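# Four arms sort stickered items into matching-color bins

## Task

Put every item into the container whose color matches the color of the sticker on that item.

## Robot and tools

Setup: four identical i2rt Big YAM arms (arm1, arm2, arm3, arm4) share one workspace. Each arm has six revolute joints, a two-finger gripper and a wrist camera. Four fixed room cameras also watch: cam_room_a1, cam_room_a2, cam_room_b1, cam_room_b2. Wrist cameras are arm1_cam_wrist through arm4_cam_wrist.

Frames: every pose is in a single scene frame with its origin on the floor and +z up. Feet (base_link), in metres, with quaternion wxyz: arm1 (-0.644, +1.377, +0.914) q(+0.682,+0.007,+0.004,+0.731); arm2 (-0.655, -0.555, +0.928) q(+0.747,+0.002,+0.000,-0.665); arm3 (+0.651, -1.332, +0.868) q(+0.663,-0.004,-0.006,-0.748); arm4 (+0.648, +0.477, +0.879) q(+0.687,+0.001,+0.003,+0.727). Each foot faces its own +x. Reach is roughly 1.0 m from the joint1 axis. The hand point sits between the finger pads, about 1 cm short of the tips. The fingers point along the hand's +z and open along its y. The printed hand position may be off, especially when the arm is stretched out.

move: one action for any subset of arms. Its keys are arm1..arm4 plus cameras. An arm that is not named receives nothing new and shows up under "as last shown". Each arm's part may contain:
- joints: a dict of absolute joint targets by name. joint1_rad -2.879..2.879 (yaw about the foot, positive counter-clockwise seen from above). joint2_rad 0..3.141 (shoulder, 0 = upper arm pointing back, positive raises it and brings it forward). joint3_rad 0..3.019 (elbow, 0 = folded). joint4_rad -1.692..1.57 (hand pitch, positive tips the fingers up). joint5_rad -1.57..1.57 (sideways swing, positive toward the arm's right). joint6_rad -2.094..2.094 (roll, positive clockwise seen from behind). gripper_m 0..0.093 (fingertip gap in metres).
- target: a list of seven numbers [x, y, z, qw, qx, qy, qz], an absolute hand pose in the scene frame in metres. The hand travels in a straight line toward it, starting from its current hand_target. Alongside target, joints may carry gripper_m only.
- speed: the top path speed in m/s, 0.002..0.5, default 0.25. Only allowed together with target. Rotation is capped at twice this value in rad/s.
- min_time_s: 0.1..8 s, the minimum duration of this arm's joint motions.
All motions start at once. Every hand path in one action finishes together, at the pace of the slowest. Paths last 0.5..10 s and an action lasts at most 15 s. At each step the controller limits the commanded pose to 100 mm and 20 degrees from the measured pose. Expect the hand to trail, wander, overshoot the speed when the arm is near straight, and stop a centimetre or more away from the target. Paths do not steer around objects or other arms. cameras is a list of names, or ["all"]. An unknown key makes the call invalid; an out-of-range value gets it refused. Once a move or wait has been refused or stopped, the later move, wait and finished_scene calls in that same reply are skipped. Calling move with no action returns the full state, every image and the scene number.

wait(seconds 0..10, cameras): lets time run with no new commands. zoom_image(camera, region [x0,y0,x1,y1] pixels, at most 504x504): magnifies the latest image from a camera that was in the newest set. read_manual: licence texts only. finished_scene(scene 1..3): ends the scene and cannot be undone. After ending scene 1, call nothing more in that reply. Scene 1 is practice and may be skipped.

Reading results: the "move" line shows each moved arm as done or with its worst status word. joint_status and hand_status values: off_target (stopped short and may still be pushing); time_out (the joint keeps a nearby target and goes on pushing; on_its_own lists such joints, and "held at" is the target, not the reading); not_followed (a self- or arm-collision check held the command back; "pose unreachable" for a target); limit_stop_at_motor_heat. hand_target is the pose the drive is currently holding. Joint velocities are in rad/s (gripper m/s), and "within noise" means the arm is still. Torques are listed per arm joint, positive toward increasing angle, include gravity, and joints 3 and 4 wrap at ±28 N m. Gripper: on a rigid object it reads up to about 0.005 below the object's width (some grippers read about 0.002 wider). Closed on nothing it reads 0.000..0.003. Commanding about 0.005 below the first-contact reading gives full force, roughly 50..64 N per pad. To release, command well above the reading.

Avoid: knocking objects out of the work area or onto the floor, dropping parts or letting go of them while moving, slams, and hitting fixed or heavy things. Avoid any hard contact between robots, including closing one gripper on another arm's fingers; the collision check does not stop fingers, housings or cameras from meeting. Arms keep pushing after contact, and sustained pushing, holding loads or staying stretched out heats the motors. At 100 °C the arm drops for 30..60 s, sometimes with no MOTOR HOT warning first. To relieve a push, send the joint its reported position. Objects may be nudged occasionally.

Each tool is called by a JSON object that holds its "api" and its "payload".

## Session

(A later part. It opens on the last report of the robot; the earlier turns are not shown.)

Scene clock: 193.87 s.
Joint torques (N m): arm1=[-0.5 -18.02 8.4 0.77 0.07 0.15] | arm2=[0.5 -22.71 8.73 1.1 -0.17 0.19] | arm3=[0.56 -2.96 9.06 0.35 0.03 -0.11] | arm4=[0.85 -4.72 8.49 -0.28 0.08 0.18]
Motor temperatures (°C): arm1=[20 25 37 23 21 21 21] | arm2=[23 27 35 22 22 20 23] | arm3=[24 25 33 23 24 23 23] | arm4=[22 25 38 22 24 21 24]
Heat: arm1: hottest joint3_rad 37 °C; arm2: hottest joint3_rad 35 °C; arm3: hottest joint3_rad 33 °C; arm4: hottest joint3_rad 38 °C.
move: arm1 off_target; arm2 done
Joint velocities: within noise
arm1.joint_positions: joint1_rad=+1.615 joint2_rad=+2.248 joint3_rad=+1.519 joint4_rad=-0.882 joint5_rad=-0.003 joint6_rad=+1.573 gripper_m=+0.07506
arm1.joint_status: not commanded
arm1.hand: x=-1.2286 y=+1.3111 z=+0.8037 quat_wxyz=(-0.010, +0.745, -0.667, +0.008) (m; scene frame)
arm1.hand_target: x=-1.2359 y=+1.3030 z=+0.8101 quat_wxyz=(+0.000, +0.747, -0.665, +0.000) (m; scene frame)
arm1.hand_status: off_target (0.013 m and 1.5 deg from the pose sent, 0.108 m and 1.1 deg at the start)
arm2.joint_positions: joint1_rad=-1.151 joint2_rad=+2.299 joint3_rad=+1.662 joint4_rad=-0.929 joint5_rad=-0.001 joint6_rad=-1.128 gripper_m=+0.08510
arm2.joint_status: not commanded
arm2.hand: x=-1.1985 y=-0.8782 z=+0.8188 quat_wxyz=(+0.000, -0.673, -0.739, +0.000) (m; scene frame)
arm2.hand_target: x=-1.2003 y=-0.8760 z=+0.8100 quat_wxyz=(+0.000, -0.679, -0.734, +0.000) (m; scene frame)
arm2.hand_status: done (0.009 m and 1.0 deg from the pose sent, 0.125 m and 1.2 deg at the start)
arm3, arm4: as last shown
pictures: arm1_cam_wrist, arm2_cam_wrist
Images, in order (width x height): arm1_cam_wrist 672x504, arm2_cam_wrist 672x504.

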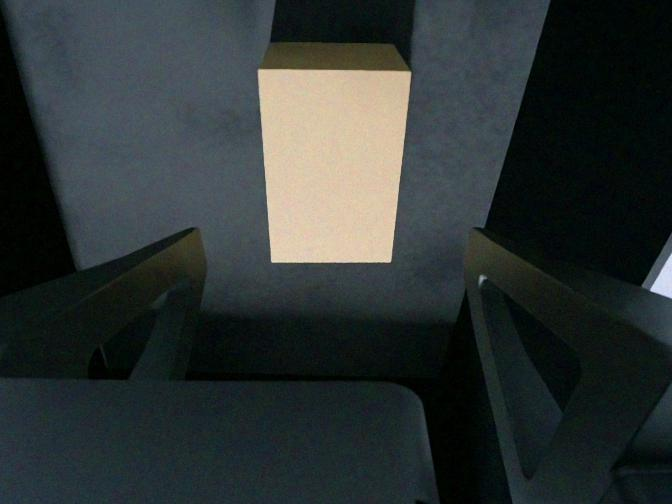

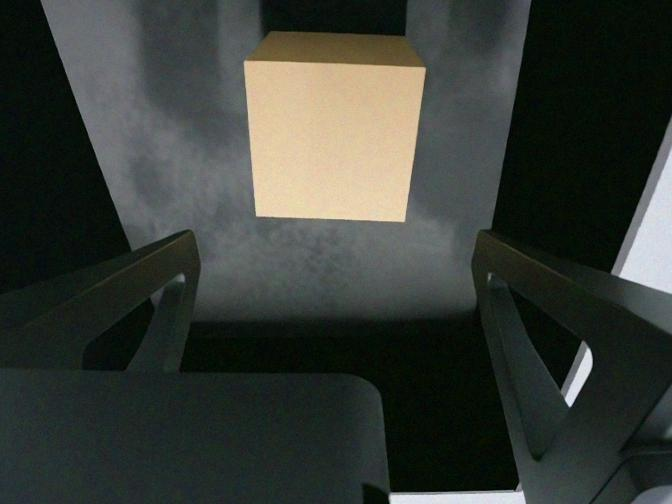

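{"api": "move", "payload": {"arm1": {"target":[-1.238,1.307,0.771,0,0.7466,-0.6652,0],"speed":0.12}, "arm2": {"target":[-1.2005,-0.886,0.758,0,0.6795,0.7337,0],"speed":0.12}, "cameras": ["arm1_cam_wrist","arm2_cam_wrist"]}}

Scene clock: 204.43 s.
Joint torques (N m): arm1=[-1.49 -17.38 8.62 0.73 0.08 0.07] | arm2=[1.44 -22.24 10.66 1.07 -0.17 0.21] | arm3=[0.5 -2.9 9.06 0.35 0.02 -0.11] | arm4=[1.08 -5.13 8.47 -0.2 0.08 0.15]
Motor temperatures (°C): arm1=[20 25 36 23 21 21 21] | arm2=[23 28 35 22 22 20 23] | arm3=[24 25 33 23 24 23 23] | arm4=[22 24 38 22 24 21 24]
Heat: arm1: hottest joint3_rad 36 °C; arm2: hottest joint3_rad 35 °C; arm3: hottest joint3_rad 33 °C; arm4: hottest joint3_rad 38 °C.
move: arm1 done; arm2 off_target
Joint velocities: within noise
arm1.joint_positions: joint1_rad=+1.615 joint2_rad=+2.306 joint3_rad=+1.519 joint4_rad=-0.819 joint5_rad=-0.003 joint6_rad=+1.573 gripper_m=+0.07506
arm1.joint_status: not commanded
arm1.hand: x=-1.2296 y=+1.3111 z=+0.7708 quat_wxyz=(-0.008, +0.745, -0.667, +0.006) (m; scene frame)
arm1.hand_target: x=-1.2378 y=+1.3071 z=+0.7711 quat_wxyz=(+0.000, +0.747, -0.665, +0.000) (m; scene frame)
arm1.hand_status: done (0.009 m and 1.1 deg from the pose sent, 0.034 m and 1.5 deg at the start)
arm2.joint_positions: joint1_rad=-1.151 joint2_rad=+2.391 joint3_rad=+1.662 joint4_rad=-0.860 joint5_rad=-0.001 joint6_rad=-1.117 gripper_m=+0.08510
arm2.joint_status: not commanded
arm2.hand: x=-1.1922 y=-0.8744 z=+0.7629 quat_wxyz=(-0.003, -0.677, -0.736, -0.010) (m; scene frame)
arm2.hand_target: x=-1.2000 y=-0.8859 z=+0.7584 quat_wxyz=(+0.000, -0.679, -0.734, +0.000) (m; scene frame)
arm2.hand_status: off_target (0.015 m and 1.3 deg from the pose sent, 0.061 m and 1.0 deg at the start)
arm3, arm4: as last shown
pictures: arm1_cam_wrist, arm2_cam_wrist
Images, in order (width x height): arm1_cam_wrist 672x504, arm2_cam_wrist 672x504.

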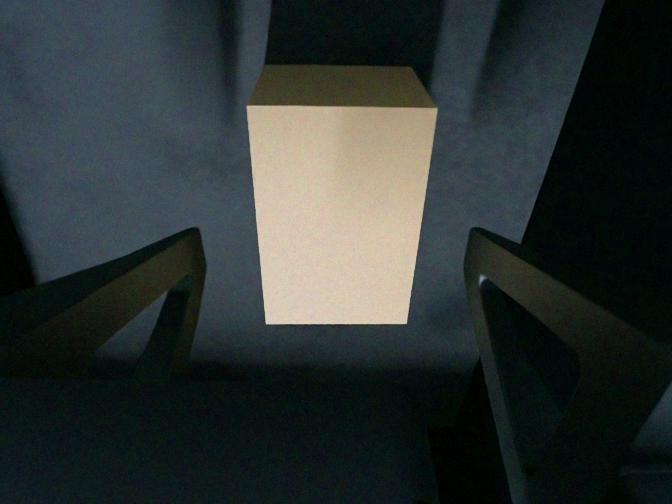

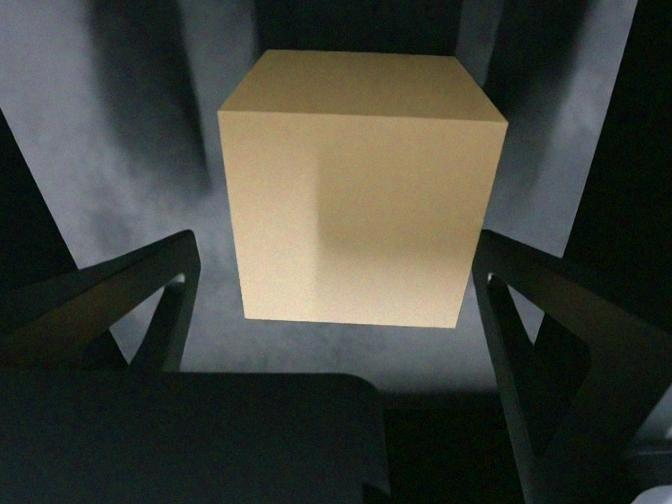

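{"api": "move", "payload": {"arm1": {"joints":{"gripper_m":0.034}}, "arm2": {"joints":{"gripper_m":0.042}}, "cameras": []}}

{"api": "move", "payload": {"arm1": {"target":[-1.225,1.307,0.86,0,0.7466,-0.6652,0],"speed":0.15}, "arm2": {"target":[-1.185,-0.88,0.86,0,0.6795,0.7337,0],"speed":0.15}, "cameras": ["arm1_cam_wrist","arm2_cam_wrist"]}}

Scene clock: 210.77 s.
Joint torques (N m): arm1=[-1.44 -17.32 8.91 0.65 0.08 0.02] | arm2=[1.44 -22.36 10.65 1.02 -0.19 0.2] | arm3=[0.67 -3.02 9.06 0.35 0.02 -0.11] | arm4=[1.55 -4.6 8.54 -0.39 0.09 0.16]
Motor temperatures (°C): arm1=[20 25 36 23 21 21 21] | arm2=[23 28 35 22 22 20 23] | arm3=[24 25 33 23 24 23 23] | arm4=[22 24 37 22 24 21 24]
Heat: arm1: hottest joint3_rad 36 °C; arm2: hottest joint3_rad 35 °C; arm3: hottest joint3_rad 33 °C; arm4: hottest joint3_rad 37 °C.
move: arm1 done; arm2 off_target
Joint velocities: within noise
arm1.joint_positions: joint1_rad=+1.615 joint2_rad=+2.306 joint3_rad=+1.519 joint4_rad=-0.818 joint5_rad=-0.003 joint6_rad=+1.573 gripper_m=+0.03406
arm1.joint_status: all done
arm1.hand: x=-1.2298 y=+1.3111 z=+0.7708 quat_wxyz=(-0.007, +0.745, -0.667, +0.006) (m; scene frame)
arm1.hand_target: x=-1.2379 y=+1.3071 z=+0.7711 quat_wxyz=(+0.000, +0.747, -0.665, +0.000) (m; scene frame)
arm1.hand_status: not commanded
arm2.joint_positions: joint1_rad=-1.151 joint2_rad=+2.391 joint3_rad=+1.662 joint4_rad=-0.859 joint5_rad=-0.001 joint6_rad=-1.115 gripper_m=+0.05307
arm2.joint_status: gripper_m off_target (ended at +0.05310, target +0.04200)
arm2.hand: x=-1.1925 y=-0.8744 z=+0.7629 quat_wxyz=(-0.002, -0.678, -0.735, -0.010) (m; scene frame)
arm2.hand_target: x=-1.2000 y=-0.8858 z=+0.7584 quat_wxyz=(+0.000, -0.679, -0.734, +0.000) (m; scene frame)
arm2.hand_status: not commanded
arm3, arm4: as last shown
pictures: none
No camera images: "cameras" was empty.

Scene clock: 212.20 s.
Joint torques (N m): arm1=[-1.03 -18.43 8.17 -0.01 0.05 0.03] | arm2=[1.55 -23.71 8.08 0.18 -0.17 0.2] | arm3=[0.44 -2.96 9.05 0.34 0.04 -0.12] | arm4=[0.73 -4.54 8.54 -0.29 0.1 0.13]
Motor temperatures (°C): arm1=[20 26 35 23 21 21 21] | arm2=[23 28 34 22 22 20 23] | arm3=[24 25 33 23 24 23 23] | arm4=[22 24 37 22 24 21 24]
Heat: arm1: hottest joint3_rad 35 °C; arm2: hottest joint3_rad 34 °C; arm3: hottest joint3_rad 33 °C; arm4: hottest joint3_rad 37 °C.
move: arm1 done; arm2 done
Joint velocities: within noise
arm1.joint_positions: joint1_rad=+1.615 joint2_rad=+2.149 joint3_rad=+1.497 joint4_rad=-0.935 joint5_rad=-0.003 joint6_rad=+1.573 gripper_m=+0.03406
arm1.joint_status: not commanded
arm1.hand: x=-1.2260 y=+1.3112 z=+0.8536 quat_wxyz=(-0.001, +0.745, -0.667, +0.000) (m; scene frame)
arm1.hand_target: x=-1.2249 y=+1.3071 z=+0.8598 quat_wxyz=(+0.000, +0.747, -0.665, +0.000) (m; scene frame)
arm1.hand_status: done (0.008 m and 0.2 deg from the pose sent, 0.089 m and 1.1 deg at the start)
arm2.joint_positions: joint1_rad=-1.147 joint2_rad=+2.213 joint3_rad=+1.636 joint4_rad=-0.970 joint5_rad=-0.001 joint6_rad=-1.112 gripper_m=+0.05307
arm2.joint_status: not commanded
arm2.hand: x=-1.1943 y=-0.8785 z=+0.8625 quat_wxyz=(+0.003, -0.678, -0.735, +0.009) (m; scene frame)
arm2.hand_target: x=-1.1850 y=-0.8800 z=+0.8600 quat_wxyz=(+0.000, -0.679, -0.734, +0.000) (m; scene frame)
arm2.hand_status: done (0.010 m and 1.2 deg from the pose sent, 0.098 m and 1.2 deg at the start)
arm3, arm4: as last shown
pictures: arm1_cam_wrist, arm2_cam_wrist
Images, in order (width x height): arm1_cam_wrist 672x504, arm2_cam_wrist 672x504.

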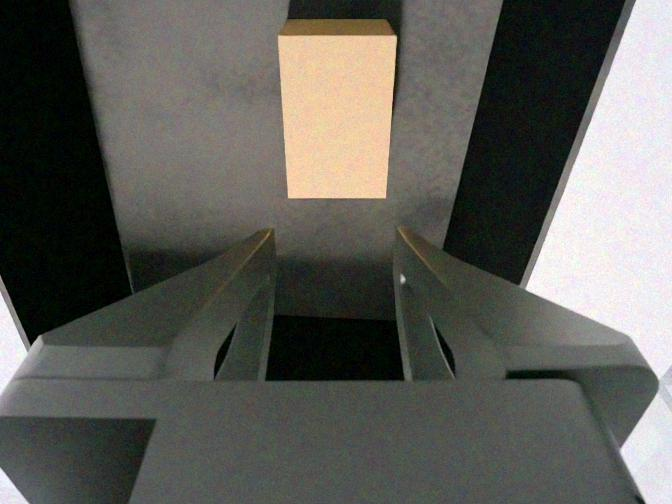

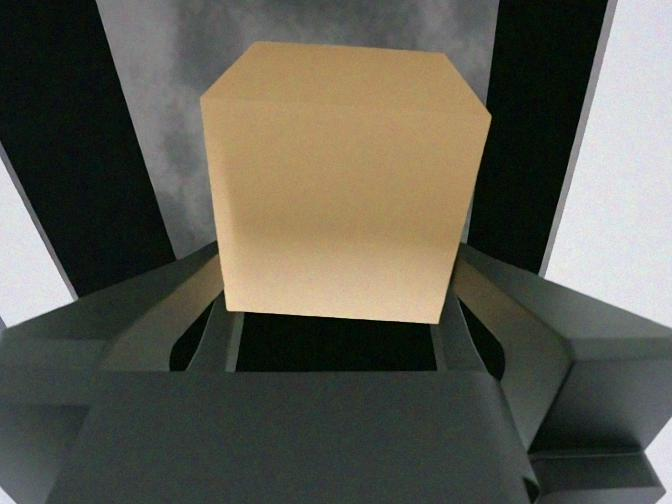

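{"api": "move", "payload": {"arm1": {"joints":{"gripper_m":0.075}}, "arm2": {"target":[-1.15,-0.84,1.03,0,0.6795,0.7337,0],"speed":0.2}}}

{"api": "move", "payload": {"arm1": {"target":[-1.237,1.307,0.76,0,0.7466,-0.6652,0],"speed":0.12}, "cameras": ["arm1_cam_wrist"]}}

Scene clock: 221.80 s.
Joint torques (N m): arm1=[-0.97 -18.08 8.06 -0.18 0.05 0.08] | arm2=[0.09 -20.95 9.89 0.14 -0.19 -0.05] | arm3=[0.67 -2.78 9.07 0.38 0.02 -0.11] | arm4=[0.85 -4.72 8.57 -0.28 0.06 0.16]
Motor temperatures (°C): arm1=[20 26 35 23 21 21 21] | arm2=[23 28 33 22 22 20 23] | arm3=[24 25 32 23 24 23 23] | arm4=[22 24 37 22 24 21 24]
Heat: arm1: hottest joint3_rad 35 °C; arm2: hottest joint3_rad 33 °C; arm3: hottest joint3_rad 32 °C; arm4: hottest joint3_rad 37 °C.
move: arm1 done; arm2 done
Joint velocities: within noise
arm1.joint_positions: joint1_rad=+1.615 joint2_rad=+2.149 joint3_rad=+1.497 joint4_rad=-0.935 joint5_rad=-0.003 joint6_rad=+1.573 gripper_m=+0.07494
arm1.joint_status: all done
arm1.hand: x=-1.2260 y=+1.3112 z=+0.8536 quat_wxyz=(-0.001, +0.745, -0.667, +0.000) (m; scene frame)
arm1.hand_target: x=-1.2250 y=+1.3071 z=+0.8598 quat_wxyz=(+0.000, +0.747, -0.665, +0.000) (m; scene frame)
arm1.hand_status: not commanded
arm2.joint_positions: joint1_rad=-1.157 joint2_rad=+1.899 joint3_rad=+1.586 joint4_rad=-1.245 joint5_rad=-0.001 joint6_rad=-1.114 gripper_m=+0.05307
arm2.joint_status: not commanded
arm2.hand: x=-1.1511 y=-0.8460 z=+1.0279 quat_wxyz=(+0.002, -0.681, -0.732, +0.004) (m; scene frame)
arm2.hand_target: x=-1.1501 y=-0.8400 z=+1.0301 quat_wxyz=(+0.000, -0.680, -0.734, +0.000) (m; scene frame)
arm2.hand_status: done (0.007 m and 0.6 deg from the pose sent, 0.177 m and 1.2 deg at the start)
arm3, arm4: as last shown
pictures: none

Scene clock: 223.30 s.
Joint torques (N m): arm1=[-1.26 -17.32 10.15 0.68 0.11 0.05] | arm2=[-0.03 -21.19 9.81 0.12 -0.19 -0.05] | arm3=[0.56 -2.96 9.03 0.35 0.02 -0.11] | arm4=[0.91 -4.6 8.5 -0.28 0.05 0.16]
Motor temperatures (°C): arm1=[20 26 35 23 21 21 21] | arm2=[23 28 33 22 22 20 23] | arm3=[24 25 32 23 24 23 23] | arm4=[22 24 37 22 24 21 24]
Heat: arm1: hottest joint3_rad 35 °C; arm2: hottest joint3_rad 33 °C; arm3: hottest joint3_rad 32 °C; arm4: hottest joint3_rad 37 °C.
move: arm1 off_target
Joint velocities: within noise
arm1.joint_positions: joint1_rad=+1.615 joint2_rad=+2.323 joint3_rad=+1.497 joint4_rad=-0.798 joint5_rad=-0.003 joint6_rad=+1.573 gripper_m=+0.07494
arm1.joint_status: not commanded
arm1.hand: x=-1.2182 y=+1.3125 z=+0.7548 quat_wxyz=(-0.015, +0.745, -0.667, +0.012) (m; scene frame)
arm1.hand_target: x=-1.2365 y=+1.3071 z=+0.7605 quat_wxyz=(+0.000, +0.747, -0.665, +0.000) (m; scene frame)
arm1.hand_status: off_target (0.020 m and 2.2 deg from the pose sent, 0.094 m and 0.2 deg at the start)
arm2, arm3, arm4: as last shown
pictures: arm1_cam_wrist
Images, in order (width x height): arm1_cam_wrist 672x504.

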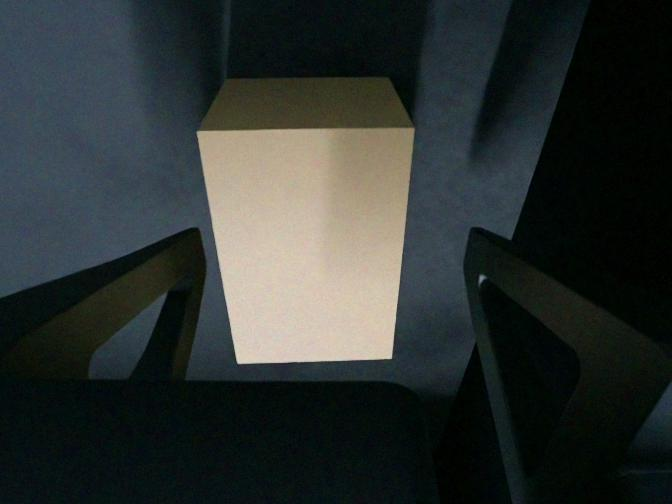

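{"api": "move", "payload": {"arm1": {"target":[-1.25,1.308,0.75,0,0.7466,-0.6652,0],"speed":0.08}, "cameras": ["arm1_cam_wrist"]}}

Scene clock: 231.80 s.
Joint torques (N m): arm1=[-1.55 -16.85 11.03 0.42 0.06 0.01] | arm2=[0.03 -21.01 9.84 0.13 -0.2 -0.05] | arm3=[0.56 -2.84 9.05 0.38 0.02 -0.11] | arm4=[1.26 -4.78 8.55 -0.27 0.06 0.17]
Motor temperatures (°C): arm1=[20 26 35 23 21 21 21] | arm2=[23 28 32 22 22 20 24] | arm3=[24 25 32 23 24 23 23] | arm4=[22 23 37 22 24 21 24]
Heat: arm1: hottest joint3_rad 35 °C; arm2: hottest joint3_rad 32 °C; arm3: hottest joint3_rad 32 °C; arm4: hottest joint3_rad 37 °C.
move: arm1 off_target
Joint velocities: within noise
arm1.joint_positions: joint1_rad=+1.615 joint2_rad=+2.355 joint3_rad=+1.543 joint4_rad=-0.798 joint5_rad=-0.003 joint6_rad=+1.573 gripper_m=+0.07494
arm1.joint_status: not commanded
arm1.hand: x=-1.2327 y=+1.3109 z=+0.7487 quat_wxyz=(-0.010, +0.745, -0.667, +0.008) (m; scene frame)
arm1.hand_target: x=-1.2495 y=+1.3081 z=+0.7504 quat_wxyz=(+0.000, +0.747, -0.665, +0.000) (m; scene frame)
arm1.hand_status: off_target (0.018 m and 1.4 deg from the pose sent, 0.033 m and 2.2 deg at the start)
arm2, arm3, arm4: as last shown
pictures: arm1_cam_wrist
Images, in order (width x height): arm1_cam_wrist 672x504.

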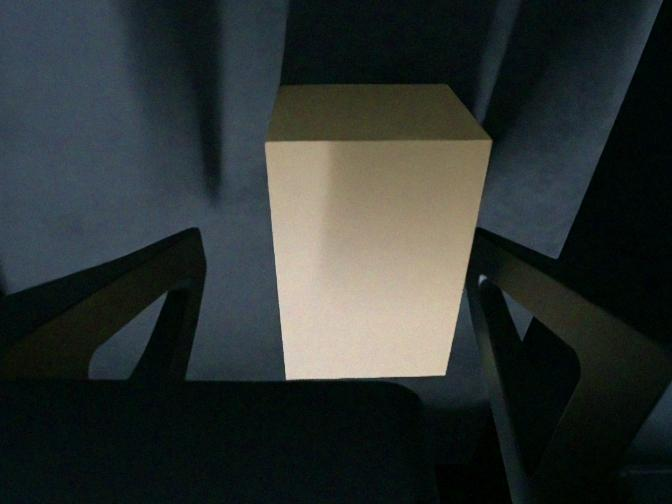

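{"api": "move", "payload": {"arm1": {"joints":{"gripper_m":0.034}}}}

{"api": "move", "payload": {"arm1": {"target":[-1.225,1.307,0.85,0,0.7466,-0.6652,0],"speed":0.15}, "cameras": ["arm1_cam_wrist"]}}

Scene clock: 235.93 s.
Joint torques (N m): arm1=[-1.61 -16.32 10.95 0.12 0.05 0.03] | arm2=[0.09 -21.19 9.85 0.12 -0.19 -0.05] | arm3=[0.67 -2.96 9.02 0.35 0.03 -0.11] | arm4=[1.08 -5.01 8.49 -0.31 0.07 0.13]
Motor temperatures (°C): arm1=[20 27 35 23 21 21 21] | arm2=[23 27 32 22 22 20 24] | arm3=[24 24 32 23 24 23 23] | arm4=[22 23 36 22 24 21 24]
Heat: arm1: hottest joint3_rad 35 °C; arm2: hottest joint3_rad 32 °C; arm3: hottest joint3_rad 32 °C; arm4: hottest joint3_rad 36 °C.
move: arm1 off_target
Joint velocities: within noise
arm1.joint_positions: joint1_rad=+1.615 joint2_rad=+2.355 joint3_rad=+1.543 joint4_rad=-0.798 joint5_rad=-0.003 joint6_rad=+1.573 gripper_m=+0.04418
arm1.joint_status: gripper_m off_target (ended at +0.04420, target +0.03400)
arm1.hand: x=-1.2330 y=+1.3108 z=+0.7487 quat_wxyz=(-0.009, +0.745, -0.667, +0.008) (m; scene frame)
arm1.hand_target: x=-1.2495 y=+1.3081 z=+0.7503 quat_wxyz=(+0.000, +0.747, -0.665, +0.000) (m; scene frame)
arm1.hand_status: not commanded
arm2: as last shown
arm3.joint_positions: joint1_rad=-1.960 joint2_rad=+0.799 joint3_rad=+0.803 joint4_rad=-1.296 joint5_rad=+0.000 joint6_rad=+0.006 gripper_m=+0.09400
arm3.joint_status: not commanded
arm3.hand: x=+0.4269 y=-1.2031 z=+1.0781 quat_wxyz=(+0.028, -0.958, +0.253, +0.133) (m; scene frame)
arm3.hand_target: x=+0.4296 y=-1.2017 z=+1.0760 quat_wxyz=(+0.028, -0.958, +0.255, +0.128) (m; scene frame)
arm3.hand_status: not commanded
arm4.joint_positions: joint1_rad=+0.889 joint2_rad=+0.952 joint3_rad=+0.948 joint4_rad=-1.561 joint5_rad=+0.000 joint6_rad=-0.012 gripper_m=+0.09399
arm4.joint_status: not commanded
arm4.hand: x=+0.4539 y=+0.6196 z=+1.1087 quat_wxyz=(+0.001, +0.953, -0.302, -0.005) (m; scene frame)
arm4.hand_target: x=+0.4553 y=+0.6182 z=+1.1098 quat_wxyz=(+0.002, +0.952, -0.307, -0.002) (m; scene frame)
arm4.hand_status: not commanded
pictures: none

Scene clock: 237.37 s.
Joint torques (N m): arm1=[-1.2 -18.49 8.21 0.09 0.1 0.08] | arm2=[0.09 -21.07 9.87 0.13 -0.19 -0.05] | arm3=[0.73 -3.02 9.07 0.32 0.03 -0.11] | arm4=[0.62 -4.72 8.51 -0.2 0.1 0.16]
Motor temperatures (°C): arm1=[20 27 35 23 21 21 21] | arm2=[23 27 32 22 22 20 24] | arm3=[24 24 32 23 24 23 23] | arm4=[22 23 36 22 24 21 24]
Heat: arm1: hottest joint3_rad 35 °C; arm2: hottest joint3_rad 32 °C; arm3: hottest joint3_rad 32 °C; arm4: hottest joint3_rad 36 °C.
move: arm1 done
Joint velocities: within noise
arm1.joint_positions: joint1_rad=+1.615 joint2_rad=+2.164 joint3_rad=+1.491 joint4_rad=-0.916 joint5_rad=-0.003 joint6_rad=+1.573 gripper_m=+0.04417
arm1.joint_status: not commanded
arm1.hand: x=-1.2251 y=+1.3113 z=+0.8432 quat_wxyz=(-0.002, +0.745, -0.667, +0.001) (m; scene frame)
arm1.hand_target: x=-1.2250 y=+1.3070 z=+0.8500 quat_wxyz=(+0.000, +0.747, -0.665, +0.000) (m; scene frame)
arm1.hand_status: done (0.008 m and 0.3 deg from the pose sent, 0.102 m and 1.4 deg at the start)
arm2, arm3, arm4: as last shown
pictures: arm1_cam_wrist
Images, in order (width x height): arm1_cam_wrist 672x504.

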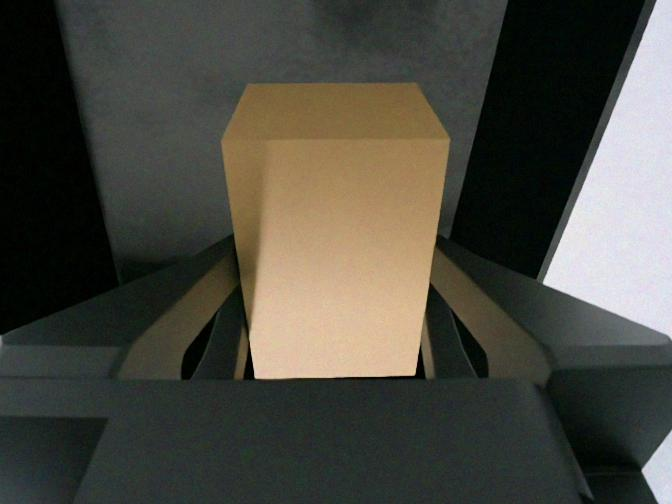

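{"api": "move", "payload": {"arm1": {"target":[-1.19,1.312,1.03,0,0.7466,-0.6652,0],"speed":0.25}, "arm2": {"joints":{"joint2_rad":1.1,"joint3_rad":1.1,"joint4_rad":-1.57,"joint6_rad":0},"min_time_s":2.5}}}

{"api": "move", "payload": {"arm1": {"joints":{"joint2_rad":0.95,"joint3_rad":0.95,"joint4_rad":-1.57,"joint5_rad":0,"joint6_rad":0},"min_time_s":2.5}, "arm2": {"joints":{"joint1_rad":0.918},"min_time_s":3}, "arm3": {"joints":{"joint1_rad":-1.97,"joint2_rad":0.65,"joint3_rad":0.403,"joint4_rad":0.69},"min_time_s":2.5}, "arm4": {"joints":{"joint1_rad":0.89,"joint2_rad":0.65,"joint3_rad":0.403,"joint4_rad":0.69},"min_time_s":2.5}}}

{"api": "move", "payload": {"arm1": {"joints":{"joint1_rad":-2.25},"min_time_s":3.5}, "arm2": {"joints":{"joint2_rad":0.65,"joint3_rad":0.403,"joint4_rad":0.247},"min_time_s":2.5}, "cameras": ["arm3_cam_wrist","arm4_cam_wrist","arm1_cam_wrist"]}}

Scene clock: 263.17 s.
Joint torques (N m): arm1=[-1.44 -15.33 14.45 -0.21 0.09 0.05] | arm2=[0.03 -8.41 9.62 0.29 -0.08 0.2] | arm3=[0.44 -2.96 9.1 0.35 0.03 -0.11] | arm4=[0.67 -5.36 8.49 -0.31 0.07 0.16]
Motor temperatures (°C): arm1=[20 26 34 23 21 21 22] | arm2=[23 27 32 22 22 20 24] | arm3=[24 24 32 23 24 23 23] | arm4=[22 23 36 22 24 21 24]
Heat: arm1: hottest joint3_rad 34 °C; arm2: hottest joint3_rad 32 °C; arm3: hottest joint3_rad 32 °C; arm4: hottest joint3_rad 36 °C.
move: arm1 off_target; arm2 done
Joint velocities: within noise
arm1.joint_positions: joint1_rad=+1.615 joint2_rad=+1.863 joint3_rad=+1.478 joint4_rad=-1.257 joint5_rad=-0.003 joint6_rad=+1.573 gripper_m=+0.04418
arm1.joint_status: not commanded
arm1.hand: x=-1.1715 y=+1.3167 z=+1.0051 quat_wxyz=(-0.021, +0.745, -0.666, +0.018) (m; scene frame)
arm1.hand_target: x=-1.1887 y=+1.3122 z=+1.0302 quat_wxyz=(+0.000, +0.747, -0.665, +0.000) (m; scene frame)
arm1.hand_status: off_target (0.031 m and 3.2 deg from the pose sent, 0.190 m and 0.3 deg at the start)
arm2.joint_positions: joint1_rad=-1.157 joint2_rad=+1.105 joint3_rad=+1.112 joint4_rad=-1.560 joint5_rad=-0.001 joint6_rad=-0.015 gripper_m=+0.05307
arm2.joint_status: all done
arm2.hand: x=-0.9136 y=-0.7071 z=+1.1814 quat_wxyz=(-0.001, -0.963, -0.269, +0.007) (m; scene frame)
arm2.hand_target: x=-0.9094 y=-0.7019 z=+1.1780 quat_wxyz=(+0.000, -0.966, -0.258, -0.001) (m; scene frame)
arm2.hand_status: not commanded
arm3, arm4: as last shown
pictures: none

Scene clock: 266.50 s.
Joint torques (N m): arm1=[-1.55 -1.96 10.7 0.1 0.08 -0.02] | arm2=[0.5 -8.35 9.63 0.31 -0.06 0.2] | arm3=[0.44 -2.2 9.06 2.21 0.01 -0.11] | arm4=[1.03 -2.55 9.17 1.98 0.12 0.17]
Motor temperatures (°C): arm1=[20 26 34 23 21 21 22] | arm2=[23 27 32 22 22 20 24] | arm3=[24 24 31 23 24 23 23] | arm4=[22 23 36 22 24 21 24]
Heat: arm1: hottest joint3_rad 34 °C; arm2: hottest joint3_rad 32 °C; arm3: hottest joint3_rad 31 °C; arm4: hottest joint3_rad 36 °C.
move: arm1 done; arm2 done; arm3 done; arm4 done
Joint velocities: within noise
arm1.joint_positions: joint1_rad=+1.615 joint2_rad=+0.954 joint3_rad=+0.947 joint4_rad=-1.562 joint5_rad=-0.002 joint6_rad=+0.008 gripper_m=+0.04417
arm1.joint_status: all done
arm1.hand: x=-0.8793 y=+1.3496 z=+1.1459 quat_wxyz=(-0.001, +0.999, +0.053, -0.009) (m; scene frame)
arm1.hand_target: x=-0.8775 y=+1.3492 z=+1.1477 quat_wxyz=(-0.002, +0.998, +0.059, -0.008) (m; scene frame)
arm1.hand_status: not commanded
arm2.joint_positions: joint1_rad=+0.920 joint2_rad=+1.105 joint3_rad=+1.112 joint4_rad=-1.560 joint5_rad=-0.001 joint6_rad=-0.013 gripper_m=+0.05308
arm2.joint_status: all done
arm2.hand: x=-0.3983 y=-0.7084 z=+1.1823 quat_wxyz=(-0.009, -0.257, -0.966, +0.000) (m; scene frame)
arm2.hand_target: x=-0.4039 y=-0.7057 z=+1.1790 quat_wxyz=(-0.001, -0.265, -0.964, -0.003) (m; scene frame)
arm2.hand_status: not commanded
arm3.joint_positions: joint1_rad=-1.960 joint2_rad=+0.656 joint3_rad=+0.411 joint4_rad=+0.673 joint5_rad=+0.000 joint6_rad=+0.006 gripper_m=+0.09400
arm3.joint_status: all done
arm3.hand: x=+0.3368 y=-1.1500 z=+1.2900 quat_wxyz=(+0.206, -0.525, +0.143, +0.813) (m; scene frame)
arm3.hand_target: x=+0.3416 y=-1.1484 z=+1.2912 quat_wxyz=(+0.214, -0.519, +0.143, +0.815) (m; scene frame)
arm3.hand_status: not commanded
arm4.joint_positions: joint1_rad=+0.889 joint2_rad=+0.657 joint3_rad=+0.404 joint4_rad=+0.671 joint5_rad=+0.000 joint6_rad=-0.012 gripper_m=+0.09399
arm4.joint_status: all done
arm4.hand: x=+0.3581 y=+0.6901 z=+1.3001 quat_wxyz=(-0.262, +0.518, -0.167, -0.797) (m; scene frame)
arm4.hand_target: x=+0.3612 y=+0.6874 z=+1.3064 quat_wxyz=(-0.258, +0.507, -0.166, -0.805) (m; scene frame)
arm4.hand_status: not commanded
pictures: none

Scene clock: 270.33 s.
Joint torques (N m): arm1=[-2.55 -2.2 10.71 0.16 0 0.02] | arm2=[0.44 -3.84 11.15 3.67 -0.05 0.2] | arm3=[0.5 -2.14 9.09 2.18 0.01 -0.11] | arm4=[1.14 -2.49 9.18 1.84 0.1 0.17]
Motor temperatures (°C): arm1=[20 26 34 23 21 21 22] | arm2=[23 27 32 22 22 20 24] | arm3=[24 24 31 23 24 23 23] | arm4=[22 23 36 22 24 21 24]
Heat: arm1: hottest joint3_rad 34 °C; arm2: hottest joint3_rad 32 °C; arm3: hottest joint3_rad 31 °C; arm4: hottest joint3_rad 36 °C.
move: arm1 done; arm2 done
Joint velocities: within noise
arm1.joint_positions: joint1_rad=-2.245 joint2_rad=+0.954 joint3_rad=+0.947 joint4_rad=-1.562 joint5_rad=+0.000 joint6_rad=+0.006 gripper_m=+0.04417
arm1.joint_status: all done
arm1.hand: x=-0.4426 y=+1.2394 z=+1.1388 quat_wxyz=(+0.007, -0.301, -0.954, +0.002) (m; scene frame)
arm1.hand_target: x=-0.4446 y=+1.2393 z=+1.1407 quat_wxyz=(+0.008, -0.300, -0.954, +0.001) (m; scene frame)
arm1.hand_status: not commanded
arm2.joint_positions: joint1_rad=+0.920 joint2_rad=+0.660 joint3_rad=+0.413 joint4_rad=+0.220 joint5_rad=-0.001 joint6_rad=-0.013 gripper_m=+0.05308
arm2.joint_status: all done
arm2.hand: x=-0.3262 y=-0.7513 z=+1.2443 quat_wxyz=(-0.672, -0.185, -0.692, +0.187) (m; scene frame)
arm2.hand_target: x=-0.3290 y=-0.7504 z=+1.2482 quat_wxyz=(-0.682, -0.188, -0.682, +0.185) (m; scene frame)
arm2.hand_status: not commanded
arm3, arm4: as last shown
pictures: arm1_cam_wrist, arm3_cam_wrist, arm4_cam_wrist
Images, in order (width x height): arm1_cam_wrist 672x504, arm3_cam_wrist 672x504, arm4_cam_wrist 672x504.

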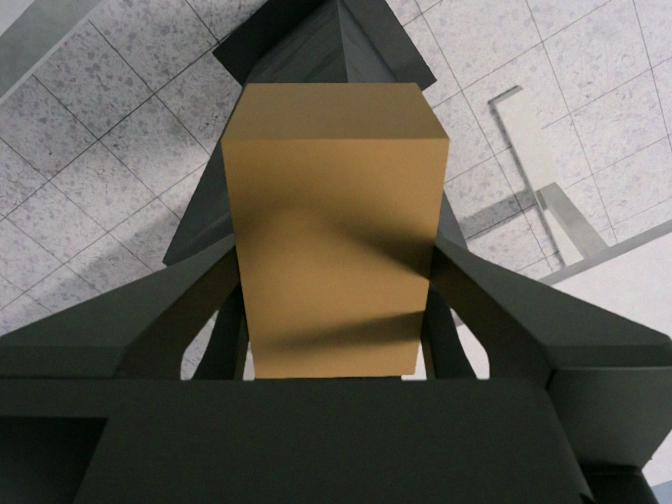

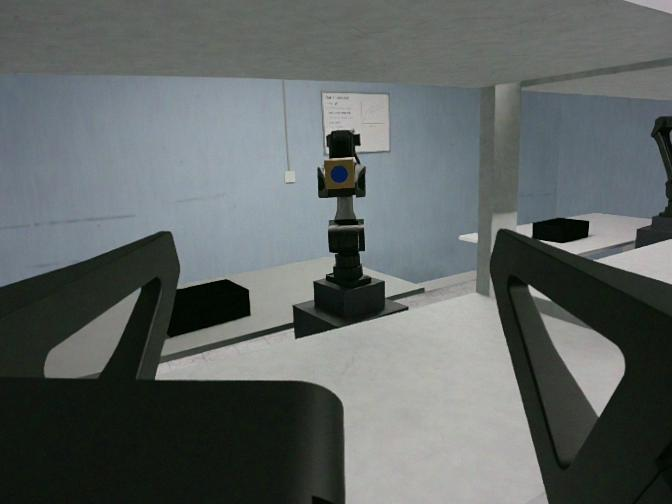

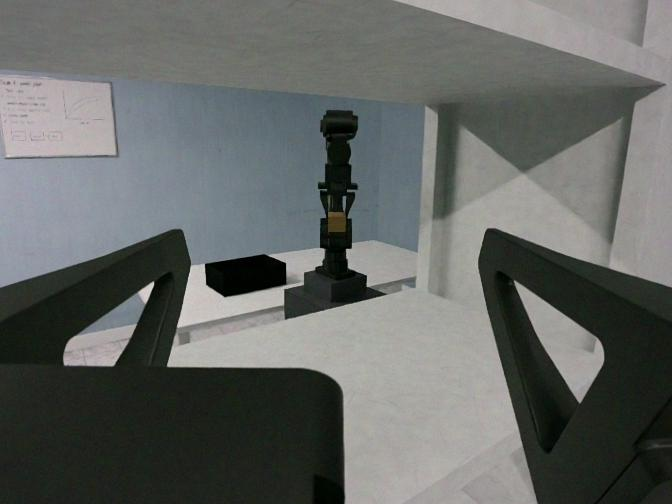

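{"api": "move", "payload": {"arm1": {"joints":{"joint2_rad":0.65,"joint3_rad":0.403,"joint4_rad":0.247},"min_time_s":2}, "arm2": {"joints":{"joint2_rad":1.1,"joint3_rad":1.1,"joint4_rad":-1.57},"min_time_s":2}, "arm3": {"joints":{"joint4_rad":0.247},"min_time_s":1}, "cameras": ["arm4_cam_wrist"]}}

{"api": "zoom_image", "payload": {"camera": "arm4_cam_wrist", "region": [280, 120, 400, 250]}}

Scene clock: 276.87 s.
Joint torques (N m): arm1=[-2.02 -0.67 12.33 2.56 0.06 -0.04] | arm2=[0.67 -6.18 15.43 0.14 -0.06 0.21] | arm3=[0.56 -2.43 9.31 1.48 0.02 -0.11] | arm4=[1.08 -2.14 9.14 1.88 0.1 0.15]
Motor temperatures (°C): arm1=[20 26 34 23 21 21 22] | arm2=[23 27 33 22 22 20 24] | arm3=[24 24 31 23 24 23 23] | arm4=[22 23 36 22 24 21 24]
Heat: arm1: hottest joint3_rad 34 °C; arm2: hottest joint3_rad 33 °C; arm3: hottest joint3_rad 31 °C; arm4: hottest joint3_rad 36 °C.
move: arm1 done; arm2 done; arm3 done
Joint velocities: within noise
arm1.joint_positions: joint1_rad=-2.245 joint2_rad=+0.659 joint3_rad=+0.399 joint4_rad=+0.224 joint5_rad=+0.000 joint6_rad=+0.006 gripper_m=+0.04417
arm1.joint_status: all done
arm1.hand: x=-0.3258 y=+1.1593 z=+1.2170 quat_wxyz=(-0.657, -0.216, -0.692, +0.206) (m; scene frame)
arm1.hand_target: x=-0.3276 y=+1.1583 z=+1.2290 quat_wxyz=(-0.669, -0.212, -0.680, +0.213) (m; scene frame)
arm1.hand_status: not commanded
arm2.joint_positions: joint1_rad=+0.920 joint2_rad=+1.085 joint3_rad=+1.042 joint4_rad=-1.558 joint5_rad=-0.001 joint6_rad=-0.013 gripper_m=+0.05308
arm2.joint_status: all done
arm2.hand: x=-0.4153 y=-0.6983 z=+1.1610 quat_wxyz=(+0.014, -0.257, -0.966, -0.006) (m; scene frame)
arm2.hand_target: x=-0.4039 y=-0.7057 z=+1.1791 quat_wxyz=(-0.001, -0.265, -0.964, -0.003) (m; scene frame)
arm2.hand_status: not commanded
arm3.joint_positions: joint1_rad=-1.960 joint2_rad=+0.656 joint3_rad=+0.411 joint4_rad=+0.254 joint5_rad=+0.000 joint6_rad=+0.006 gripper_m=+0.09400
arm3.joint_status: all done
arm3.hand: x=+0.3176 y=-1.1405 z=+1.1894 quat_wxyz=(+0.172, -0.682, +0.184, +0.686) (m; scene frame)
arm3.hand_target: x=+0.3211 y=-1.1381 z=+1.1848 quat_wxyz=(+0.177, -0.685, +0.186, +0.682) (m; scene frame)
arm3.hand_status: not commanded
arm4: as last shown
pictures: arm4_cam_wrist
Images, in order (width x height): arm4_cam_wrist 672x504.

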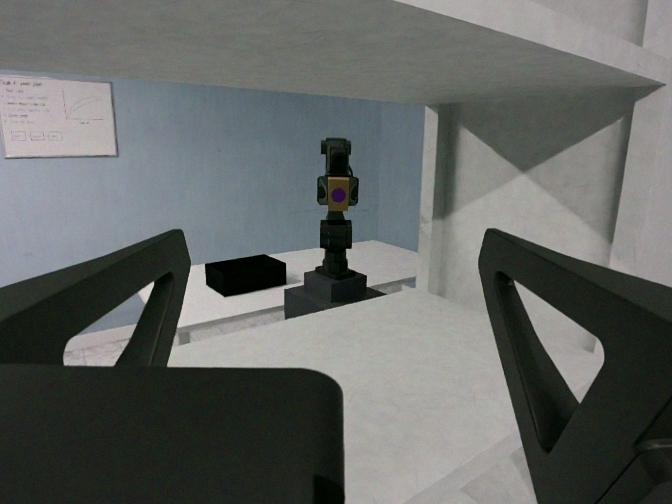

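Scaled by 3.877.

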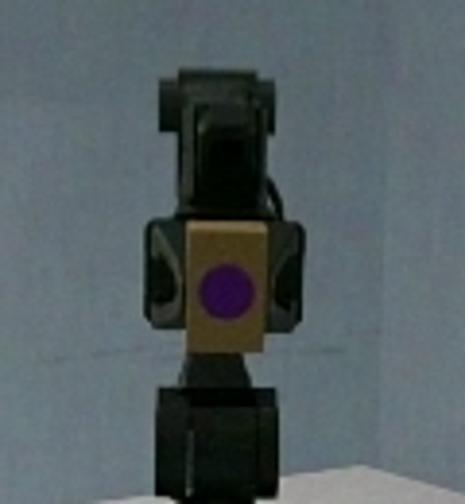

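{"api": "move", "payload": {"arm1": {"joints":{"joint2_rad":0.95,"joint3_rad":0.95,"joint4_rad":-1.57},"min_time_s":2}, "arm2": {"target":[-0.028,-0.928,1.075,0,0.2653,0.9642,0],"speed":0.16}, "arm4": {"joints":{"joint4_rad":0.247},"min_time_s":1}, "cameras": ["arm3_cam_wrist"]}}

{"api": "move", "payload": {"arm1": {"target":[-0.04,0.954,1.07,0,0.3007,0.9537,0],"speed":0.16}, "cameras": ["arm3_cam_wrist","arm4_cam_wrist"]}}

Scene clock: 288.40 s.
Joint torques (N m): arm1=[-1.9 -1.73 15.71 0.17 0.01 -0.02] | arm2=[0.67 -24.59 15.79 0.21 0.15 0.21] | arm3=[0.56 -2.43 9.35 1.5 0 -0.11] | arm4=[1.03 -2.49 9.63 1.01 0.13 0.16]
Motor temperatures (°C): arm1=[20 26 35 23 21 21 22] | arm2=[23 27 34 22 22 20 24] | arm3=[24 24 31 23 24 23 23] | arm4=[22 23 36 22 24 21 24]
Heat: arm1: hottest joint3_rad 35 °C; arm2: hottest joint3_rad 34 °C; arm3: hottest joint3_rad 31 °C; arm4: hottest joint3_rad 36 °C.
move: arm1 done; arm2 off_target; arm4 done
Joint velocities: within noise
arm1.joint_positions: joint1_rad=-2.245 joint2_rad=+0.940 joint3_rad=+0.890 joint4_rad=-1.561 joint5_rad=+0.000 joint6_rad=+0.006 gripper_m=+0.04417
arm1.joint_status: all done
arm1.hand: x=-0.4557 y=+1.2483 z=+1.1204 quat_wxyz=(+0.027, -0.301, -0.953, -0.005) (m; scene frame)
arm1.hand_target: x=-0.4447 y=+1.2394 z=+1.1407 quat_wxyz=(+0.008, -0.300, -0.954, +0.001) (m; scene frame)
arm1.hand_status: not commanded
arm2.joint_positions: joint1_rad=+0.920 joint2_rad=+2.357 joint3_rad=+2.460 joint4_rad=-1.671 joint5_rad=+0.000 joint6_rad=-0.012 gripper_m=+0.05308
arm2.joint_status: not commanded
arm2.hand: x=-0.0371 y=-0.9215 z=+1.0691 quat_wxyz=(-0.002, -0.258, -0.966, -0.002) (m; scene frame)
arm2.hand_target: x=-0.0290 y=-0.9275 z=+1.0749 quat_wxyz=(-0.013, -0.265, -0.964, +0.003) (m; scene frame)
arm2.hand_status: off_target (0.013 m and 0.9 deg from the pose sent, 0.458 m and 2.0 deg at the start; a joint's target at an end of its range on 23 of 109 steps)
arm3: as last shown
arm4.joint_positions: joint1_rad=+0.889 joint2_rad=+0.657 joint3_rad=+0.402 joint4_rad=+0.259 joint5_rad=+0.000 joint6_rad=-0.012 gripper_m=+0.09399
arm4.joint_status: all done
arm4.hand: x=+0.3407 y=+0.7021 z=+1.2001 quat_wxyz=(-0.221, +0.671, -0.215, -0.674) (m; scene frame)
arm4.hand_target: x=+0.3414 y=+0.7009 z=+1.2000 quat_wxyz=(-0.216, +0.672, -0.219, -0.674) (m; scene frame)
arm4.hand_status: not commanded
pictures: arm3_cam_wrist
Images, in order (width x height): arm3_cam_wrist 672x504.

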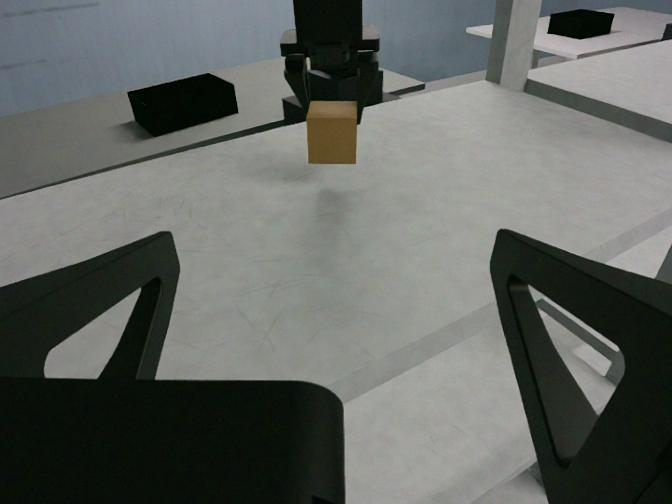

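Scene clock: 292.30 s.
Joint torques (N m): arm1=[-3.02 -21.19 16.18 0.09 -0.06 -0.06] | arm2=[0.85 -24.76 15.82 0.24 0.16 0.2] | arm3=[0.62 -2.49 9.32 1.5 0.01 -0.11] | arm4=[0.62 -2.55 9.54 1.05 0.11 0.17]
Motor temperatures (°C): arm1=[20 26 36 23 21 21 22] | arm2=[23 27 35 22 22 20 24] | arm3=[24 24 31 23 24 23 23] | arm4=[22 22 35 22 24 21 24]
Heat: arm1: hottest joint3_rad 36 °C; arm2: hottest joint3_rad 35 °C; arm3: hottest joint3_rad 31 °C; arm4: hottest joint3_rad 35 °C.
move: arm1 off_target
Joint velocities: within noise
arm1.joint_positions: joint1_rad=-2.245 joint2_rad=+2.375 joint3_rad=+2.502 joint4_rad=-1.686 joint5_rad=-0.005 joint6_rad=+0.005 gripper_m=+0.04417
arm1.joint_status: not commanded
arm1.hand: x=-0.0465 y=+0.9657 z=+1.0484 quat_wxyz=(+0.002, -0.300, -0.954, +0.001) (m; scene frame)
arm1.hand_target: x=-0.0415 y=+0.9551 z=+1.0696 quat_wxyz=(-0.022, -0.301, -0.953, +0.007) (m; scene frame)
arm1.hand_status: off_target (0.025 m and 0.2 deg from the pose sent, 0.512 m and 3.1 deg at the start; a joint's target at an end of its range on 24 of 117 steps)
arm2, arm3, arm4: as last shown
pictures: arm3_cam_wrist, arm4_cam_wrist
Images, in order (width x height): arm3_cam_wrist 672x504, arm4_cam_wrist 672x504.

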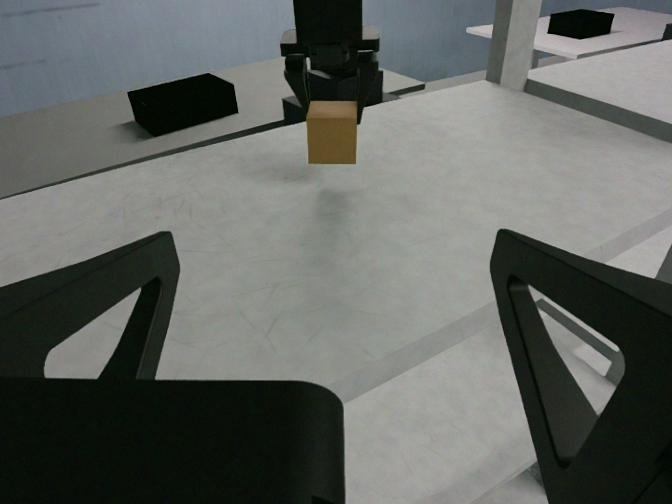

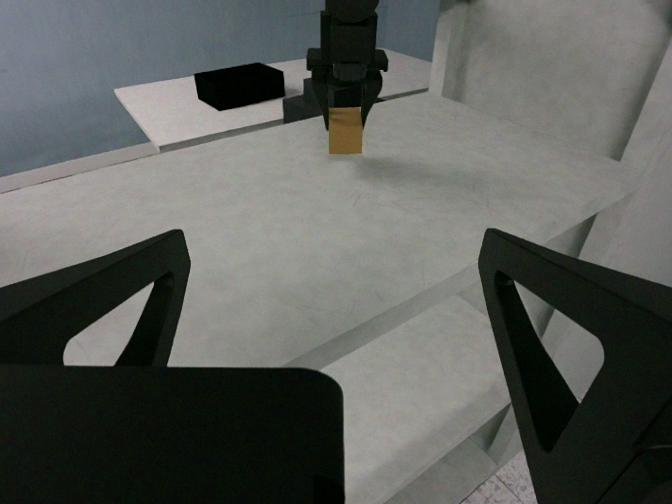

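{"api": "move", "payload": {"arm1": {"target":[-0.04,0.954,1.053,0,0.3007,0.9537,0],"speed":0.06}, "arm2": {"target":[-0.028,-0.928,1.05,0,0.2653,0.9642,0],"speed":0.06}, "cameras": ["arm3_cam_wrist","arm4_cam_wrist"]}}

{"api": "zoom_image", "payload": {"camera": "arm3_cam_wrist", "region": [270, 80, 400, 220]}}

{"api": "zoom_image", "payload": {"camera": "arm4_cam_wrist", "region": [290, 80, 420, 210]}}

Scene clock: 297.50 s.
Joint torques (N m): arm1=[-3.19 -20.48 16.17 0.2 -0.04 -0.01] | arm2=[0.79 -23.82 13.85 0.99 0.16 0.21] | arm3=[0.5 -2.32 9.31 1.44 0.02 -0.11] | arm4=[1.2 -2.43 9.51 0.99 0.11 0.14]
Motor temperatures (°C): arm1=[20 26 36 23 21 21 22] | arm2=[23 27 36 22 22 20 25] | arm3=[24 24 31 23 24 23 23] | arm4=[22 22 35 22 24 21 24]
Heat: arm1: hottest joint3_rad 36 °C; arm2: hottest joint3_rad 36 °C; arm3: hottest joint3_rad 31 °C; arm4: hottest joint3_rad 35 °C.
move: arm1 off_target; arm2 off_target
Joint velocities: within noise
arm1.joint_positions: joint1_rad=-2.245 joint2_rad=+2.390 joint3_rad=+2.502 joint4_rad=-1.686 joint5_rad=-0.005 joint6_rad=+0.005 gripper_m=+0.04417
arm1.joint_status: not commanded
arm1.hand: x=-0.0465 y=+0.9656 z=+1.0374 quat_wxyz=(+0.009, -0.300, -0.954, -0.002) (m; scene frame)
arm1.hand_target: x=-0.0413 y=+0.9549 z=+1.0527 quat_wxyz=(-0.011, -0.301, -0.954, +0.004) (m; scene frame)
arm1.hand_status: off_target (0.020 m and 1.1 deg from the pose sent, 0.014 m and 0.2 deg at the start; a joint's target at an end of its range on 30 of 32 steps)
arm2.joint_positions: joint1_rad=+0.920 joint2_rad=+2.370 joint3_rad=+2.460 joint4_rad=-1.671 joint5_rad=+0.000 joint6_rad=-0.012 gripper_m=+0.05308
arm2.joint_status: not commanded
arm2.hand: x=-0.0370 y=-0.9215 z=+1.0604 quat_wxyz=(+0.004, -0.258, -0.966, -0.003) (m; scene frame)
arm2.hand_target: x=-0.0287 y=-0.9276 z=+1.0500 quat_wxyz=(-0.001, -0.265, -0.964, +0.000) (m; scene frame)
arm2.hand_status: off_target (0.015 m and 1.1 deg from the pose sent, 0.022 m and 0.9 deg at the start)
arm3, arm4: as last shown
pictures: arm3_cam_wrist, arm4_cam_wrist
Images, in order (width x height): arm3_cam_wrist 672x504, arm4_cam_wrist 672x504.

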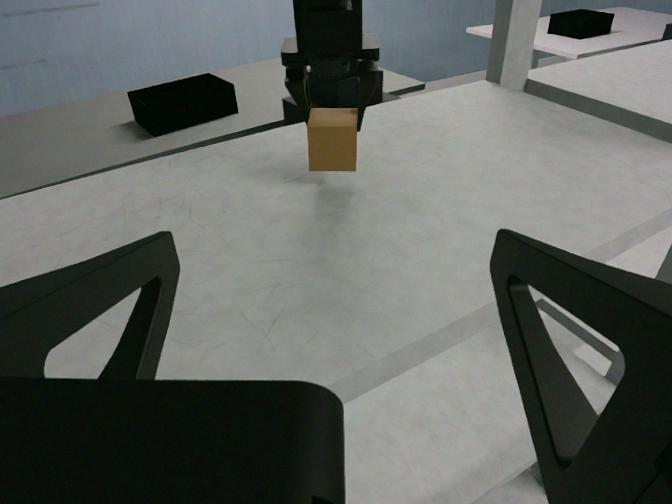

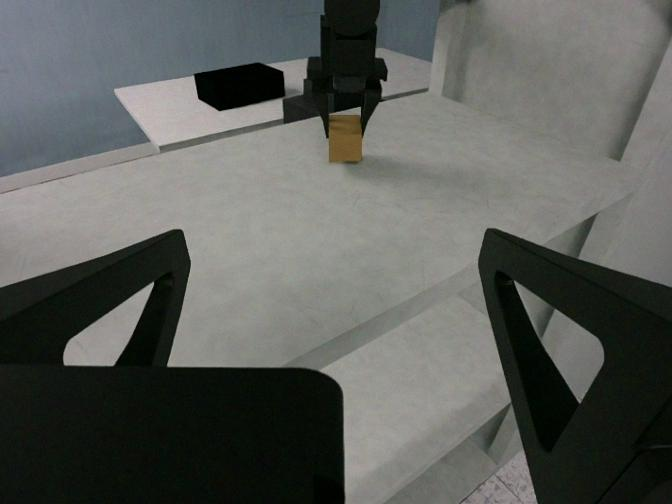

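Scaled by 3.600.

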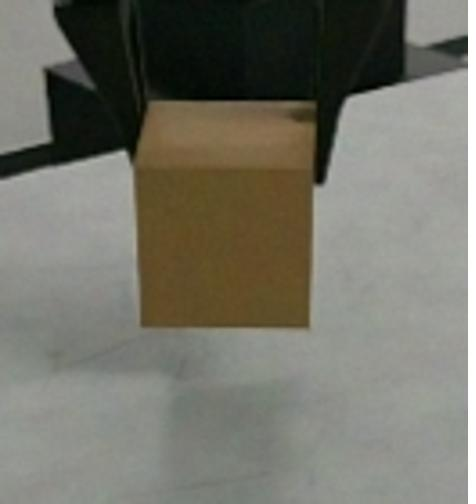

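Scaled by 3.877.

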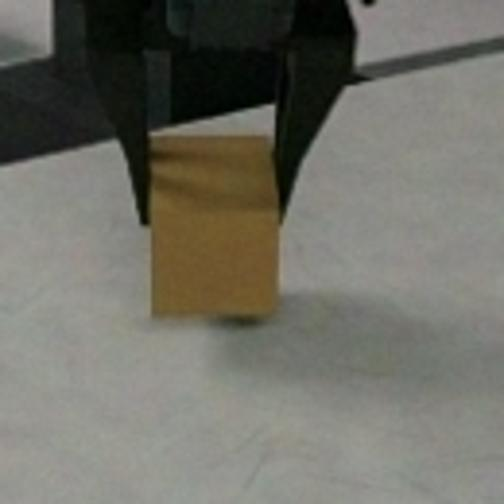

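{"api": "move", "payload": {"arm1": {"target":[-0.04,0.954,1.043,0,0.3007,0.9537,0],"speed":0.05}, "arm2": {"target":[-0.028,-0.928,1.032,0,0.2653,0.9642,0],"speed":0.05}, "cameras": ["arm3_cam_wrist","arm4_cam_wrist"]}}

{"api": "zoom_image", "payload": {"camera": "arm3_cam_wrist", "region": [270, 80, 400, 220]}}

{"api": "zoom_image", "payload": {"camera": "arm4_cam_wrist", "region": [290, 80, 420, 210]}}

Scene clock: 302.10 s.
Joint torques (N m): arm1=[-2.14 -20.89 16.34 -0.03 -0.08 -0.07] | arm2=[0.73 -24.59 9.74 1.33 0.16 0.21] | arm3=[0.56 -2.55 9.32 1.51 0.02 -0.11] | arm4=[1.26 -2.43 9.52 0.92 0.09 0.17]
Motor temperatures (°C): arm1=[20 26 37 23 21 21 22] | arm2=[23 27 36 22 22 20 25] | arm3=[24 24 31 23 24 23 23] | arm4=[22 22 35 22 24 21 24]
Heat: arm1: hottest joint3_rad 37 °C; arm2: hottest joint3_rad 36 °C; arm3: hottest joint3_rad 31 °C; arm4: hottest joint3_rad 35 °C.
move: arm1 off_target; arm2 off_target
Joint velocities: within noise
arm1.joint_positions: joint1_rad=-2.245 joint2_rad=+2.403 joint3_rad=+2.502 joint4_rad=-1.686 joint5_rad=-0.005 joint6_rad=+0.005 gripper_m=+0.04417
arm1.joint_status: not commanded
arm1.hand: x=-0.0467 y=+0.9657 z=+1.0284 quat_wxyz=(+0.015, -0.300, -0.954, -0.004) (m; scene frame)
arm1.hand_target: x=-0.0411 y=+0.9548 z=+1.0429 quat_wxyz=(-0.005, -0.301, -0.954, +0.002) (m; scene frame)
arm1.hand_status: off_target (0.020 m and 1.8 deg from the pose sent, 0.014 m and 1.0 deg at the start; a joint's target at an end of its range on 25 of 30 steps)
arm2.joint_positions: joint1_rad=+0.920 joint2_rad=+2.370 joint3_rad=+2.454 joint4_rad=-1.628 joint5_rad=+0.000 joint6_rad=-0.012 gripper_m=+0.05308
arm2.joint_status: not commanded
arm2.hand: x=-0.0288 y=-0.9264 z=+1.0584 quat_wxyz=(-0.014, -0.258, -0.966, +0.002) (m; scene frame)
arm2.hand_target: x=-0.0287 y=-0.9277 z=+1.0323 quat_wxyz=(+0.000, -0.265, -0.964, +0.000) (m; scene frame)
arm2.hand_status: off_target (0.026 m and 1.8 deg from the pose sent, 0.030 m and 1.1 deg at the start)
arm3, arm4: as last shown
pictures: arm3_cam_wrist, arm4_cam_wrist
Images, in order (width x height): arm3_cam_wrist 672x504, arm4_cam_wrist 672x504.

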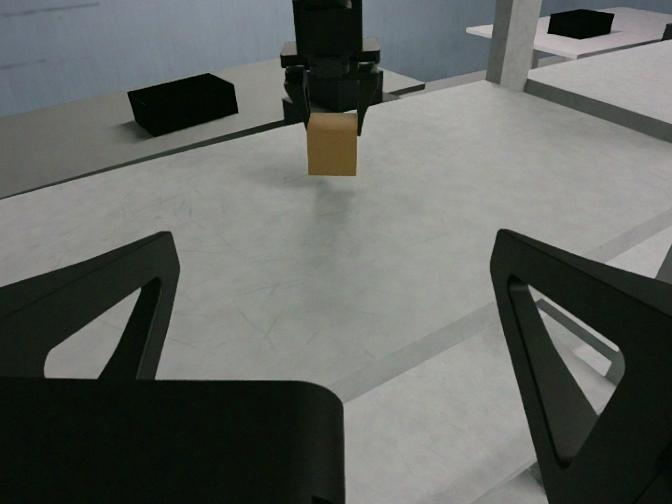

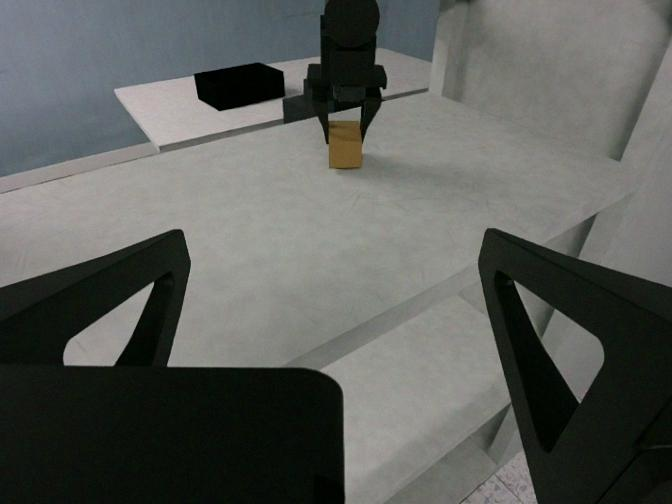

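Scaled by 3.600.

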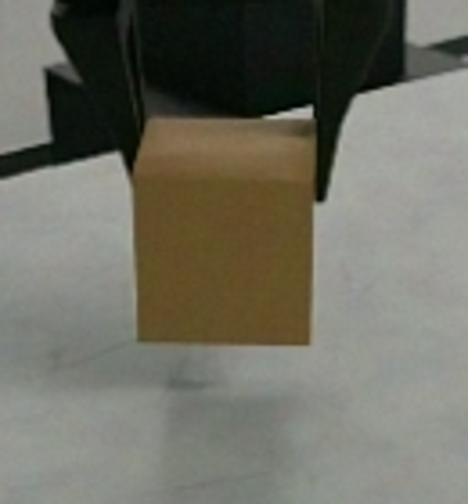

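Scaled by 3.877.

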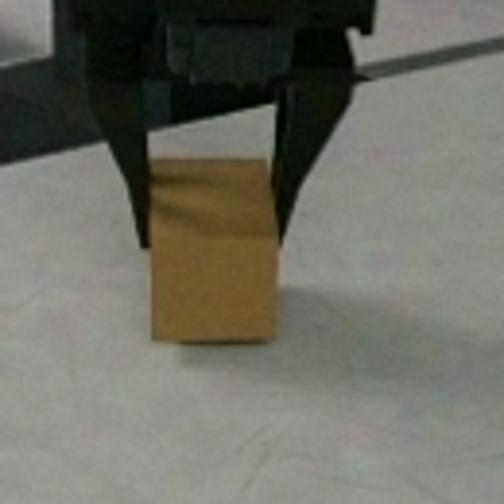

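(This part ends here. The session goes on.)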